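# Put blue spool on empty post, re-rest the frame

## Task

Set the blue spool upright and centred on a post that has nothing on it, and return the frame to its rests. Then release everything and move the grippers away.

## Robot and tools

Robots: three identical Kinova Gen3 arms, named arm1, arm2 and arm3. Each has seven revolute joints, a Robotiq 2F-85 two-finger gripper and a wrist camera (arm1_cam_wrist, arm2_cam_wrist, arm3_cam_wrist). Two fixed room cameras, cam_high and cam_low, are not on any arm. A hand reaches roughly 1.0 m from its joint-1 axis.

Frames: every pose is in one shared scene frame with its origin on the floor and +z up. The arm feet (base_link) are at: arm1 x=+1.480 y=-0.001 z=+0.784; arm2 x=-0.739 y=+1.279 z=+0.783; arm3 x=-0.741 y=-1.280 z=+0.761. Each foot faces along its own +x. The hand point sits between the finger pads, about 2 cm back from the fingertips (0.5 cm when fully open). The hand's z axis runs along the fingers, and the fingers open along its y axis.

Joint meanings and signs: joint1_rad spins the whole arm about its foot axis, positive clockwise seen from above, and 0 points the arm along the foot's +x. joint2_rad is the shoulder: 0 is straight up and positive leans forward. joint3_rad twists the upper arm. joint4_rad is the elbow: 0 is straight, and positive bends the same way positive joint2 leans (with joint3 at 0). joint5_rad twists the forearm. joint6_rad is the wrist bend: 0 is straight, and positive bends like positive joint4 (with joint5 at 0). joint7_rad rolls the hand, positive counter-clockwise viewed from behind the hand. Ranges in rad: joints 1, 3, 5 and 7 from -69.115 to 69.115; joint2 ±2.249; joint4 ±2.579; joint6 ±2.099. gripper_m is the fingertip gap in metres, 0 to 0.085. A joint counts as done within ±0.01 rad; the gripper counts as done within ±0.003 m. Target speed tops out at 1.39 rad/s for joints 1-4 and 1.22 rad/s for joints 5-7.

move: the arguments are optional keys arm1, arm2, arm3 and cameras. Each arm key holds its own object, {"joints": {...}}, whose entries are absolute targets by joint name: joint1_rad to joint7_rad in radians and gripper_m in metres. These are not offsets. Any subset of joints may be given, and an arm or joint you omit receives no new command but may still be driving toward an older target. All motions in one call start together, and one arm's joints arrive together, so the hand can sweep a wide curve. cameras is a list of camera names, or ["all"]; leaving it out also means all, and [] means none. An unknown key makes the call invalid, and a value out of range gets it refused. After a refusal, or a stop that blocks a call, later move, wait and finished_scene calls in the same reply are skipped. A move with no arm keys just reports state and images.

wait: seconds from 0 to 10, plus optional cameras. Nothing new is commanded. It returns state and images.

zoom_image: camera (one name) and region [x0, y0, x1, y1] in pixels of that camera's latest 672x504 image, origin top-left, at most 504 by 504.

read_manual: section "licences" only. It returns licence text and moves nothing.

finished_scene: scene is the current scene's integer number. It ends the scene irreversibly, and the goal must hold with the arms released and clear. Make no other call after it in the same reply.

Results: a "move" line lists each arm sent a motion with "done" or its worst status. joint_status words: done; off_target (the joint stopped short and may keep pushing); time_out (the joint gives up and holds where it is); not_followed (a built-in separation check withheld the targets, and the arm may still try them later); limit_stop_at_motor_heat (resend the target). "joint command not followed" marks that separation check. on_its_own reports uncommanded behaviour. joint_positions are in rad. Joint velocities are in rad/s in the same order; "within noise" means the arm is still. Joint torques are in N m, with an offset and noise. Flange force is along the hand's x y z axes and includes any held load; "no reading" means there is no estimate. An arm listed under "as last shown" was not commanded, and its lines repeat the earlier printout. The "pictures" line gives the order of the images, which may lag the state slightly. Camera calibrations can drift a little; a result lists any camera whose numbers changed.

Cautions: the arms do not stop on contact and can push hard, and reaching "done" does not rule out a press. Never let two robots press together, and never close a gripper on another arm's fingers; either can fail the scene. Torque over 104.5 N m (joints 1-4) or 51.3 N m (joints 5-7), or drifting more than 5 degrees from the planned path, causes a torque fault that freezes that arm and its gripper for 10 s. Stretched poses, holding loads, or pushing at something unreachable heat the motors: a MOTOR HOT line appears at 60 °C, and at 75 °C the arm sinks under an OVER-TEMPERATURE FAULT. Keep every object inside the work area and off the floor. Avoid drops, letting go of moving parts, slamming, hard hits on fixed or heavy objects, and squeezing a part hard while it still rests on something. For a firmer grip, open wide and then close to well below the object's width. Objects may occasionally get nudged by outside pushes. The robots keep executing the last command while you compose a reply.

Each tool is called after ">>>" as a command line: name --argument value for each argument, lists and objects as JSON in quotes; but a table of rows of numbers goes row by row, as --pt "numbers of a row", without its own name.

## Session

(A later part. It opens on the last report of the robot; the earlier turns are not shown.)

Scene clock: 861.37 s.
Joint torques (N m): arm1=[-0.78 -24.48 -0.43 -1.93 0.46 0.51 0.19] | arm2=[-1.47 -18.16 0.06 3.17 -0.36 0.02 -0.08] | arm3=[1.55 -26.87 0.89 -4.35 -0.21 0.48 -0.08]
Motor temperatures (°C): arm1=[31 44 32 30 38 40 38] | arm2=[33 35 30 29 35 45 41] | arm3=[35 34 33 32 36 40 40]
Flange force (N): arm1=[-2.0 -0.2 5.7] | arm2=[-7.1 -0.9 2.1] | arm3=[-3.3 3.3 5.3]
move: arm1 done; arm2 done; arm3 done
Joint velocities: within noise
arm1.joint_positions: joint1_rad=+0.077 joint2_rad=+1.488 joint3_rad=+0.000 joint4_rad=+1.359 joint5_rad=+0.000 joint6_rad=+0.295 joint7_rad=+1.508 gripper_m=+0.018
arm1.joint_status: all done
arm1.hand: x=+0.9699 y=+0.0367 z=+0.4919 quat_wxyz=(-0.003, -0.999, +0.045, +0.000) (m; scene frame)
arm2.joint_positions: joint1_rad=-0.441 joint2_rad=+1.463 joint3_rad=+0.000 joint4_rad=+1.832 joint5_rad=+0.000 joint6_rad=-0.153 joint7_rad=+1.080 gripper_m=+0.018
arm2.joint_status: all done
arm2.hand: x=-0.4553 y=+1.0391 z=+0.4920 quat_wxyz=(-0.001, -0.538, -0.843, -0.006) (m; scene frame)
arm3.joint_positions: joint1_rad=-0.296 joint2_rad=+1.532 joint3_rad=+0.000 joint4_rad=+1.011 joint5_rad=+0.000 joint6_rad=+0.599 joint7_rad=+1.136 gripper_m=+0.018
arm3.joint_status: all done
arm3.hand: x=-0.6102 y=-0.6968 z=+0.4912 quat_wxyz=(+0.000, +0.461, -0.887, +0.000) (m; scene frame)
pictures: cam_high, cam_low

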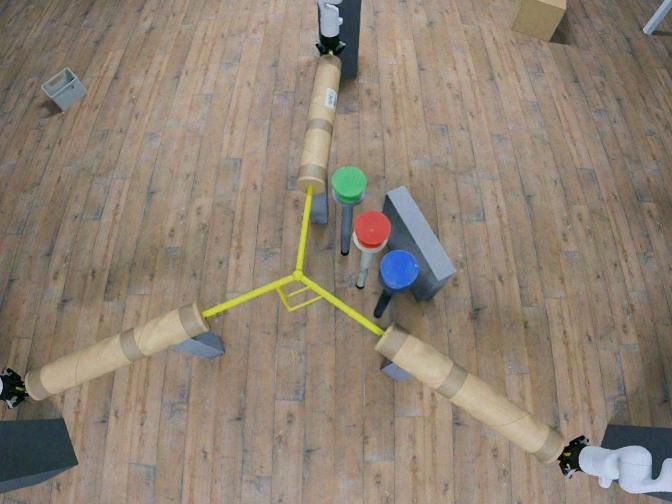

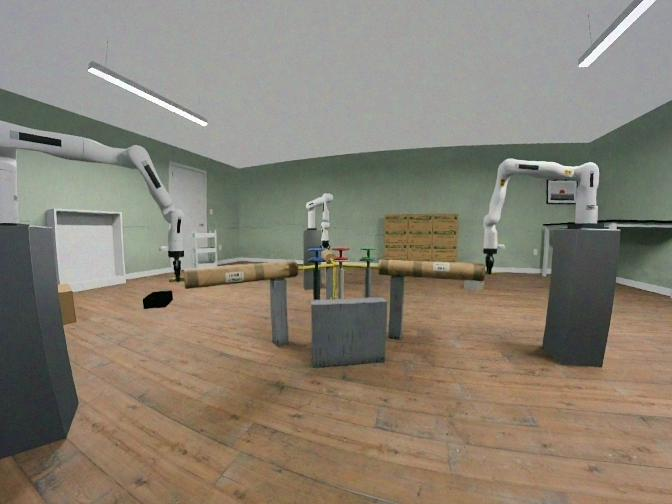

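>>> move --arm1 '{"joints":{"joint1_rad":0.0774,"joint2_rad":1.4971,"joint4_rad":1.3506,"joint6_rad":0.2940,"joint7_rad":1.5085}}' --arm2 '{"joints":{"joint1_rad":-0.4412,"joint2_rad":1.4723,"joint4_rad":1.8236,"joint6_rad":-0.1543,"joint7_rad":1.0802}}' --arm3 '{"joints":{"joint1_rad":-0.2964,"joint2_rad":1.5413,"joint4_rad":1.0023,"joint6_rad":0.5980,"joint7_rad":1.1360}}' --cameras '[]'

>>> move --arm1 '{"joints":{"joint1_rad":0.0774,"joint2_rad":1.5029,"joint4_rad":1.3454,"joint6_rad":0.2933,"joint7_rad":1.5085}}' --arm2 '{"joints":{"joint1_rad":-0.4411,"joint2_rad":1.4784,"joint4_rad":1.8183,"joint6_rad":-0.1551,"joint7_rad":1.0803}}' --arm3 '{"joints":{"joint1_rad":-0.2964,"joint2_rad":1.5471,"joint4_rad":0.9969,"joint6_rad":0.5975,"joint7_rad":1.1360}}' --cameras '["cam_high","cam_low"]'

>>> zoom_image --camera "cam_low" --region '[250, 235, 420, 350]'

Scene clock: 870.80 s.
Joint torques (N m): arm1=[-0.43 -24.12 -0.11 -1.63 0.46 0.66 0.15] | arm2=[-1.38 -18.31 0.1 3.04 -0.39 -0.11 -0.08] | arm3=[1.15 -26.64 0.41 -4.12 -0.3 0.59 -0.08]
Motor temperatures (°C): arm1=[31 44 32 30 38 40 38] | arm2=[33 35 30 29 35 45 41] | arm3=[35 34 33 32 36 40 40]
Flange force (N): arm1=[-2.4 0.4 5.5] | arm2=[-7.0 -0.7 2.2] | arm3=[-3.9 2.9 5.3]
move: arm1 done; arm2 done; arm3 done
Joint velocities: within noise
arm1.joint_positions: joint1_rad=+0.077 joint2_rad=+1.497 joint3_rad=+0.000 joint4_rad=+1.351 joint5_rad=+0.000 joint6_rad=+0.294 joint7_rad=+1.508 gripper_m=+0.018
arm1.joint_status: all done
arm1.hand: x=+0.9700 y=+0.0367 z=+0.4879 quat_wxyz=(-0.003, -0.999, +0.045, +0.000) (m; scene frame)
arm2.joint_positions: joint1_rad=-0.441 joint2_rad=+1.472 joint3_rad=+0.000 joint4_rad=+1.824 joint5_rad=+0.000 joint6_rad=-0.154 joint7_rad=+1.080 gripper_m=+0.018
arm2.joint_status: all done
arm2.hand: x=-0.4552 y=+1.0390 z=+0.4880 quat_wxyz=(-0.002, -0.538, -0.843, -0.006) (m; scene frame)
arm3.joint_positions: joint1_rad=-0.296 joint2_rad=+1.541 joint3_rad=+0.000 joint4_rad=+1.002 joint5_rad=+0.000 joint6_rad=+0.598 joint7_rad=+1.136 gripper_m=+0.018
arm3.joint_status: all done
arm3.hand: x=-0.6102 y=-0.6968 z=+0.4872 quat_wxyz=(+0.000, +0.461, -0.887, +0.000) (m; scene frame)
pictures: none
No camera images: "cameras" was empty.

Scene clock: 871.27 s.
Joint torques (N m): arm1=[-0.44 -20.49 -0.09 -3.52 0.54 -1.06 0.21] | arm2=[-0.93 -14.48 0.94 1.2 -0.43 -0.68 -0.06] | arm3=[1.74 -22.95 1.02 -5.7 -0.1 -1.44 -0.08]
Motor temperatures (°C): arm1=[31 44 32 30 38 40 38] | arm2=[33 35 30 29 35 45 41] | arm3=[35 34 33 32 36 40 40]
Flange force (N): arm1=[2.1 0.4 -7.3] | arm2=[-4.5 -0.4 -11.2] | arm3=[2.7 1.2 -7.0]
move: arm1 done; arm2 done; arm3 done
Joint velocities: within noise
arm1.joint_positions: joint1_rad=+0.077 joint2_rad=+1.503 joint3_rad=+0.000 joint4_rad=+1.345 joint5_rad=+0.000 joint6_rad=+0.293 joint7_rad=+1.508 gripper_m=+0.018
arm1.joint_status: all done
arm1.hand: x=+0.9699 y=+0.0367 z=+0.4854 quat_wxyz=(-0.003, -0.999, +0.045, +0.000) (m; scene frame)
arm2.joint_positions: joint1_rad=-0.441 joint2_rad=+1.478 joint3_rad=+0.000 joint4_rad=+1.818 joint5_rad=+0.000 joint6_rad=-0.155 joint7_rad=+1.080 gripper_m=+0.018
arm2.joint_status: all done
arm2.hand: x=-0.4552 y=+1.0390 z=+0.4855 quat_wxyz=(-0.002, -0.538, -0.843, -0.006) (m; scene frame)
arm3.joint_positions: joint1_rad=-0.296 joint2_rad=+1.547 joint3_rad=+0.000 joint4_rad=+0.997 joint5_rad=+0.000 joint6_rad=+0.598 joint7_rad=+1.136 gripper_m=+0.018
arm3.joint_status: all done
arm3.hand: x=-0.6102 y=-0.6968 z=+0.4847 quat_wxyz=(+0.000, +0.461, -0.887, +0.000) (m; scene frame)
pictures: cam_high, cam_low

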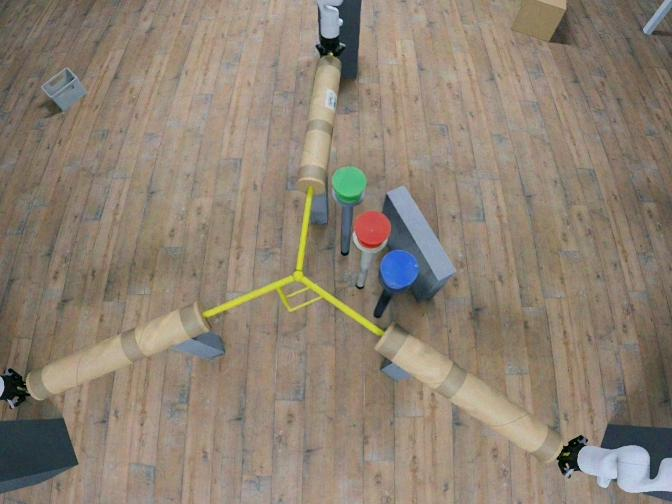

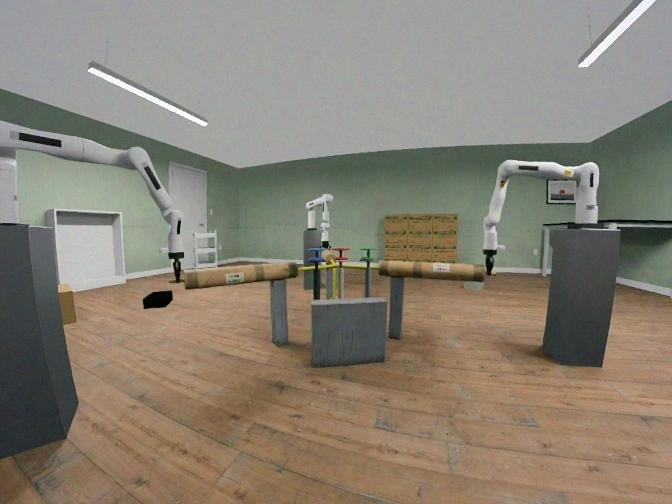

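Scaled by 2.965 from the camera's 672x504 image, which has a finer 960x720 frame.

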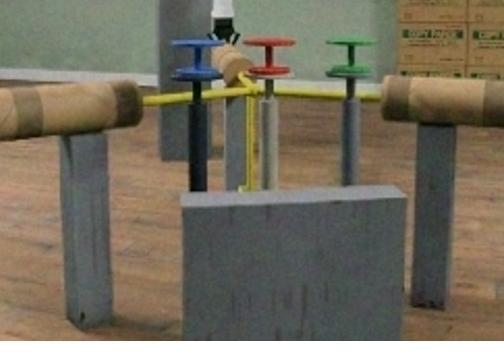

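Resting. Release.

>>> move --arm1 '{"joints":{"gripper_m":0.035}}' --arm2 '{"joints":{"gripper_m":0.035}}' --arm3 '{"joints":{"gripper_m":0.035}}' --cameras '[]'

>>> move --arm1 '{"joints":{"gripper_m":0.08}}' --arm2 '{"joints":{"gripper_m":0.08}}' --arm3 '{"joints":{"gripper_m":0.08}}' --cameras '["arm1_cam_wrist","arm2_cam_wrist","arm3_cam_wrist"]'

Scene clock: 875.57 s.
Joint torques (N m): arm1=[-0.11 -22.72 0.05 -1.9 0.28 0.2 -0.07] | arm2=[-0.89 -16.99 0.9 2.24 -0.5 -0.25 -0.11] | arm3=[1.08 -24.97 0.52 -4.29 -0.13 -0.05 0.04]
Motor temperatures (°C): arm1=[31 44 32 30 38 40 38] | arm2=[33 35 30 29 35 45 41] | arm3=[35 34 33 32 36 40 40]
Flange force (N): arm1=[-1.7 0.6 1.6] | arm2=[-5.2 -0.2 -2.8] | arm3=[-2.8 2.5 1.0]
move: arm1 done; arm2 done; arm3 done
Joint velocities: within noise
arm1.joint_positions: joint1_rad=+0.077 joint2_rad=+1.503 joint3_rad=+0.000 joint4_rad=+1.345 joint5_rad=+0.000 joint6_rad=+0.293 joint7_rad=+1.509 gripper_m=+0.035
arm1.joint_status: all done
arm1.hand: x=+0.9700 y=+0.0367 z=+0.4854 quat_wxyz=(-0.003, -0.999, +0.045, +0.000) (m; scene frame)
arm2.joint_positions: joint1_rad=-0.441 joint2_rad=+1.478 joint3_rad=+0.000 joint4_rad=+1.818 joint5_rad=+0.000 joint6_rad=-0.155 joint7_rad=+1.080 gripper_m=+0.035
arm2.joint_status: all done
arm2.hand: x=-0.4552 y=+1.0390 z=+0.4855 quat_wxyz=(-0.002, -0.538, -0.843, -0.006) (m; scene frame)
arm3.joint_positions: joint1_rad=-0.296 joint2_rad=+1.547 joint3_rad=+0.000 joint4_rad=+0.997 joint5_rad=+0.000 joint6_rad=+0.598 joint7_rad=+1.136 gripper_m=+0.035
arm3.joint_status: all done
arm3.hand: x=-0.6102 y=-0.6968 z=+0.4847 quat_wxyz=(+0.000, +0.461, -0.887, +0.000) (m; scene frame)
pictures: none
No camera images: "cameras" was empty.

Scene clock: 876.57 s.
Joint torques (N m): arm1=[-0.06 -22.72 0.04 -1.88 0.31 0.21 -0.1] | arm2=[-0.82 -16.98 0.89 2.23 -0.48 -0.27 -0.09] | arm3=[1.07 -25.03 0.48 -4.28 -0.16 -0.06 0.03]
Motor temperatures (°C): arm1=[31 44 32 30 38 40 38] | arm2=[33 35 30 29 35 45 41] | arm3=[35 34 33 32 36 40 40]
Flange force (N): arm1=[-1.8 0.7 1.6] | arm2=[-5.1 0.0 -2.8] | arm3=[-3.0 2.6 1.2]
move: arm1 done; arm2 done; arm3 done
Joint velocities: within noise
arm1.joint_positions: joint1_rad=+0.077 joint2_rad=+1.503 joint3_rad=+0.000 joint4_rad=+1.345 joint5_rad=+0.000 joint6_rad=+0.293 joint7_rad=+1.508 gripper_m=+0.080
arm1.joint_status: all done
arm1.hand: x=+0.9700 y=+0.0367 z=+0.4854 quat_wxyz=(-0.003, -0.999, +0.045, +0.000) (m; scene frame)
arm2.joint_positions: joint1_rad=-0.441 joint2_rad=+1.478 joint3_rad=+0.000 joint4_rad=+1.818 joint5_rad=+0.000 joint6_rad=-0.155 joint7_rad=+1.080 gripper_m=+0.080
arm2.joint_status: all done
arm2.hand: x=-0.4553 y=+1.0390 z=+0.4855 quat_wxyz=(-0.001, -0.538, -0.843, -0.006) (m; scene frame)
arm3.joint_positions: joint1_rad=-0.296 joint2_rad=+1.547 joint3_rad=+0.000 joint4_rad=+0.997 joint5_rad=+0.000 joint6_rad=+0.598 joint7_rad=+1.136 gripper_m=+0.080
arm3.joint_status: all done
arm3.hand: x=-0.6102 y=-0.6968 z=+0.4846 quat_wxyz=(+0.000, +0.461, -0.887, +0.000) (m; scene frame)
pictures: arm1_cam_wrist, arm2_cam_wrist, arm3_cam_wrist
camera_calibration:
arm1_cam_wrist: T_world_to_cam=[[-0.102162, -0.994766, -0.00176019, 0.138661], [-0.994685, 0.102176, -0.0127311, 1.01965], [0.0128444, 0.000450197, -0.999917, 0.620029], [0, 0, 0, 1]] pos_world=[1.02043, 0.0334721, 0.633203]
arm2_cam_wrist: T_world_to_cam=[[0.886044, 0.462511, 0.0317901, -0.095104], [0.462845, -0.886432, -0.00366405, 1.18576], [0.0264851, 0.0179604, -0.999488, 0.626489], [0, 0, 0, 1]] pos_world=[-0.481148, 1.08383, 0.633537]
arm3_cam_wrist: T_world_to_cam=[[-0.816397, 0.576876, 0.0266337, -0.114506], [0.577341, 0.816366, 0.0149353, 0.96713], [-0.013127, 0.0275698, -0.999534, 0.647235], [0, 0, 0, 1]] pos_world=[-0.64335, -0.741321, 0.635538]

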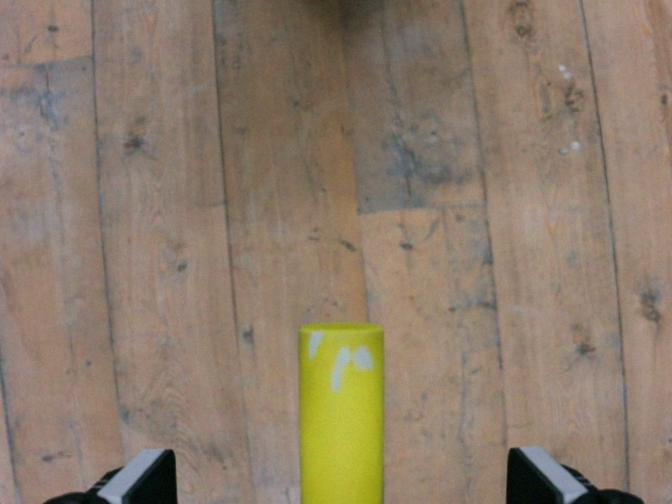

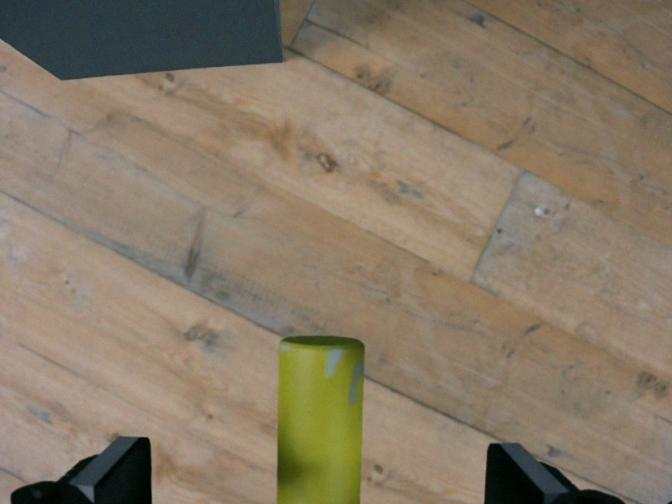

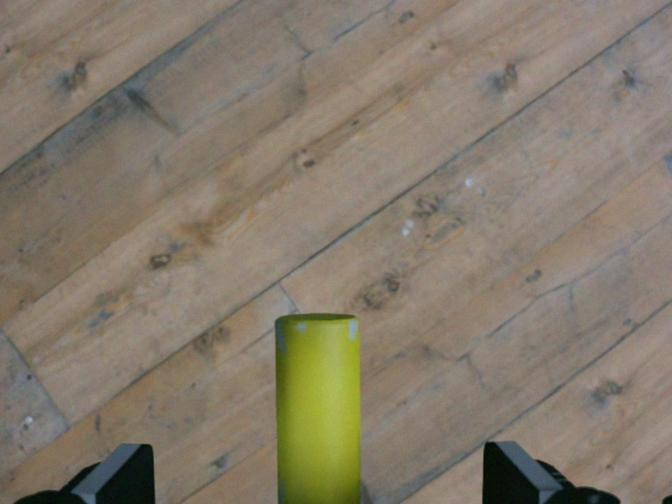

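Raise clear.

>>> move --arm1 '{"joints":{"joint1_rad":0.0769,"joint2_rad":1.3868,"joint4_rad":1.4406,"joint6_rad":0.3142,"joint7_rad":1.5080}}' --arm2 '{"joints":{"joint1_rad":-0.4429,"joint2_rad":1.3544,"joint4_rad":1.9168,"joint6_rad":-0.1296,"joint7_rad":1.0785}}' --arm3 '{"joints":{"joint1_rad":-0.2964,"joint2_rad":1.4337,"joint4_rad":1.0943,"joint6_rad":0.6135,"joint7_rad":1.1360}}' --cameras '[]'

>>> move --arm1 '{"joints":{"joint1_rad":0.0761,"joint2_rad":1.1628,"joint4_rad":1.5719,"joint6_rad":0.4069,"joint7_rad":1.5072}}' --arm2 '{"joints":{"joint1_rad":-0.4465,"joint2_rad":1.0934,"joint4_rad":2.0579,"joint6_rad":-0.0098,"joint7_rad":1.0749}}' --arm3 '{"joints":{"joint1_rad":-0.2964,"joint2_rad":1.2264,"joint4_rad":1.2199,"joint6_rad":0.6953,"joint7_rad":1.1360}}' --cameras '[]'

>>> move --arm1 '{"joints":{"joint1_rad":0.0752,"joint2_rad":0.9521,"joint4_rad":1.6262,"joint6_rad":0.5633,"joint7_rad":1.5063}}' --arm2 '{"joints":{"joint1_rad":-0.4500,"joint2_rad":0.8207,"joint4_rad":2.1192,"joint6_rad":0.2016,"joint7_rad":1.0714}}' --arm3 '{"joints":{"joint1_rad":-0.2964,"joint2_rad":1.0453,"joint4_rad":1.2592,"joint6_rad":0.8372,"joint7_rad":1.1360}}' --cameras '["cam_high","cam_low"]'

>>> zoom_image --camera "cam_low" --region '[302, 235, 382, 275]'

>>> zoom_image --camera "cam_high" --region '[340, 205, 435, 300]'

Scene clock: 885.10 s.
Joint torques (N m): arm1=[-0.12 -22.63 0.04 -2.06 0.26 0.25 -0.07] | arm2=[-0.89 -16.8 0.79 2.01 -0.43 -0.26 -0.13] | arm3=[1.13 -24.88 0.55 -4.45 -0.21 -0.05 0.07]
Motor temperatures (°C): arm1=[31 44 32 30 38 40 38] | arm2=[33 35 30 29 35 45 41] | arm3=[35 34 33 32 36 40 40]
Flange force (N): arm1=[-1.7 0.5 1.4] | arm2=[-5.2 -0.2 -3.4] | arm3=[-2.3 2.5 0.5]
move: arm1 done; arm2 done; arm3 done
Joint velocities: within noise
arm1.joint_positions: joint1_rad=+0.077 joint2_rad=+1.387 joint3_rad=+0.000 joint4_rad=+1.441 joint5_rad=+0.000 joint6_rad=+0.314 joint7_rad=+1.508 gripper_m=+0.080
arm1.joint_status: all done
arm1.hand: x=+0.9699 y=+0.0367 z=+0.5358 quat_wxyz=(-0.003, -0.999, +0.045, +0.000) (m; scene frame)
arm2.joint_positions: joint1_rad=-0.443 joint2_rad=+1.354 joint3_rad=+0.000 joint4_rad=+1.917 joint5_rad=+0.000 joint6_rad=-0.130 joint7_rad=+1.079 gripper_m=+0.080
arm2.joint_status: all done
arm2.hand: x=-0.4553 y=+1.0392 z=+0.5359 quat_wxyz=(-0.002, -0.538, -0.843, -0.006) (m; scene frame)
arm3.joint_positions: joint1_rad=-0.296 joint2_rad=+1.434 joint3_rad=+0.000 joint4_rad=+1.094 joint5_rad=+0.000 joint6_rad=+0.613 joint7_rad=+1.136 gripper_m=+0.080
arm3.joint_status: all done
arm3.hand: x=-0.6102 y=-0.6965 z=+0.5350 quat_wxyz=(+0.000, +0.461, -0.887, +0.000) (m; scene frame)
pictures: none
No camera images: "cameras" was empty.

Scene clock: 886.47 s.
Joint torques (N m): arm1=[-0.08 -22.15 -0.03 -2.87 0.23 0.24 -0.11] | arm2=[-0.87 -16.01 0.78 0.9 -0.45 -0.25 -0.13] | arm3=[1.08 -24.51 0.55 -5.01 -0.18 -0.02 0.06]
Motor temperatures (°C): arm1=[31 44 32 30 38 40 38] | arm2=[33 35 30 29 35 45 41] | arm3=[35 34 33 32 36 40 40]
Flange force (N): arm1=[-1.7 0.5 1.1] | arm2=[-4.8 -0.5 -4.7] | arm3=[-2.2 2.3 0.0]
move: arm1 done; arm2 done; arm3 done
Joint velocities: within noise
arm1.joint_positions: joint1_rad=+0.076 joint2_rad=+1.163 joint3_rad=+0.000 joint4_rad=+1.572 joint5_rad=+0.000 joint6_rad=+0.407 joint7_rad=+1.507 gripper_m=+0.080
arm1.joint_status: all done
arm1.hand: x=+0.9702 y=+0.0368 z=+0.6360 quat_wxyz=(-0.003, -0.999, +0.045, +0.000) (m; scene frame)
arm2.joint_positions: joint1_rad=-0.447 joint2_rad=+1.093 joint3_rad=+0.000 joint4_rad=+2.058 joint5_rad=+0.000 joint6_rad=-0.010 joint7_rad=+1.075 gripper_m=+0.080
arm2.joint_status: all done
arm2.hand: x=-0.4551 y=+1.0391 z=+0.6363 quat_wxyz=(-0.002, -0.538, -0.843, -0.006) (m; scene frame)
arm3.joint_positions: joint1_rad=-0.296 joint2_rad=+1.226 joint3_rad=+0.000 joint4_rad=+1.220 joint5_rad=+0.000 joint6_rad=+0.695 joint7_rad=+1.136 gripper_m=+0.080
arm3.joint_status: all done
arm3.hand: x=-0.6103 y=-0.6969 z=+0.6352 quat_wxyz=(+0.000, +0.461, -0.887, +0.000) (m; scene frame)
pictures: none
No camera images: "cameras" was empty.

Scene clock: 887.87 s.
Joint torques (N m): arm1=[-0.04 -21.4 -0.03 -4.06 0.28 0.21 -0.1] | arm2=[-0.81 -14.64 0.82 -1.06 -0.5 -0.23 -0.11] | arm3=[1.12 -23.93 0.52 -6.01 -0.19 -0.04 0.07]
Motor temperatures (°C): arm1=[31 44 32 30 38 40 38] | arm2=[33 35 30 29 35 45 41] | arm3=[35 34 33 32 36 40 40]
Flange force (N): arm1=[-2.1 0.6 0.8] | arm2=[-3.5 -1.2 -5.8] | arm3=[-1.8 2.3 -0.5]
move: arm1 done; arm2 done; arm3 done
Joint velocities: within noise
arm1.joint_positions: joint1_rad=+0.075 joint2_rad=+0.952 joint3_rad=+0.000 joint4_rad=+1.626 joint5_rad=+0.000 joint6_rad=+0.563 joint7_rad=+1.506 gripper_m=+0.080
arm1.joint_status: all done
arm1.hand: x=+0.9702 y=+0.0369 z=+0.7360 quat_wxyz=(-0.003, -0.999, +0.045, +0.000) (m; scene frame)
arm2.joint_positions: joint1_rad=-0.450 joint2_rad=+0.821 joint3_rad=+0.000 joint4_rad=+2.119 joint5_rad=+0.000 joint6_rad=+0.202 joint7_rad=+1.071 gripper_m=+0.080
arm2.joint_status: all done
arm2.hand: x=-0.4550 y=+1.0392 z=+0.7361 quat_wxyz=(-0.002, -0.538, -0.843, -0.006) (m; scene frame)
arm3.joint_positions: joint1_rad=-0.296 joint2_rad=+1.045 joint3_rad=+0.000 joint4_rad=+1.259 joint5_rad=+0.000 joint6_rad=+0.837 joint7_rad=+1.136 gripper_m=+0.080
arm3.joint_status: all done
arm3.hand: x=-0.6104 y=-0.6968 z=+0.7351 quat_wxyz=(+0.000, +0.461, -0.887, +0.000) (m; scene frame)
pictures: cam_high, cam_low

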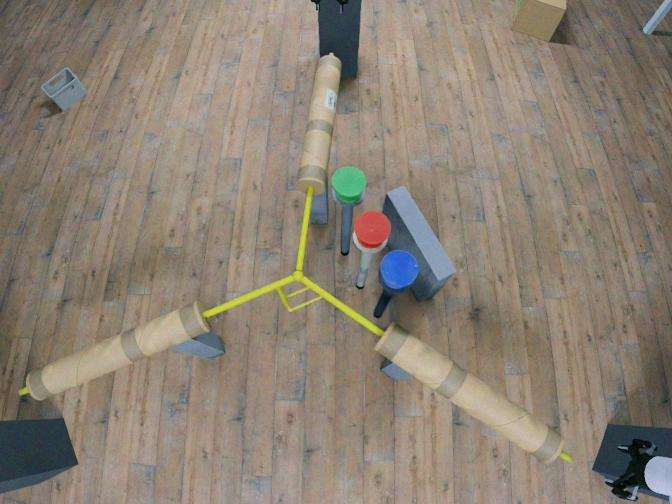

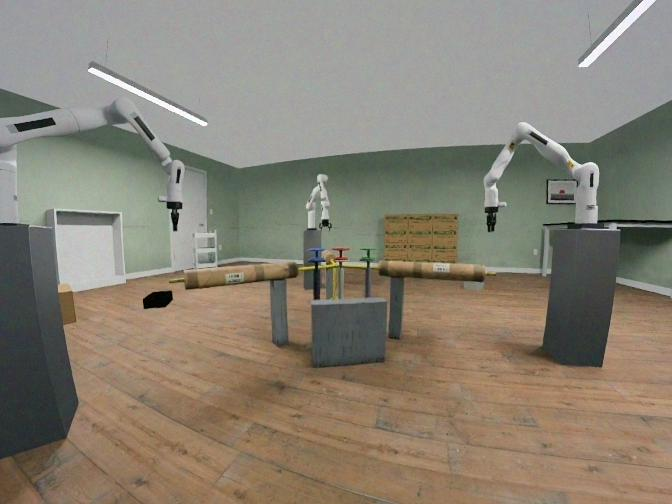

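Scaled by 6.300 from the camera's 672x504 image, which has a finer 960x720 frame.

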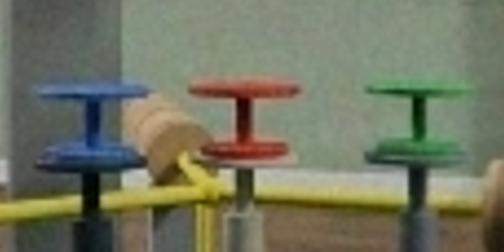

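Scaled by 5.305 from the camera's 672x504 image, which has a finer 960x720 frame.

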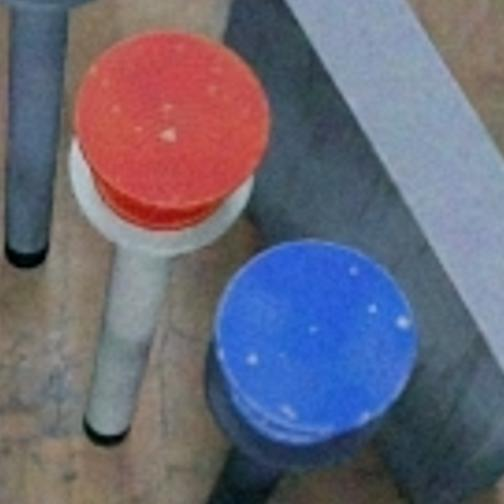

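>>> finished_scene --scene 3

The scene is finished: the task was done.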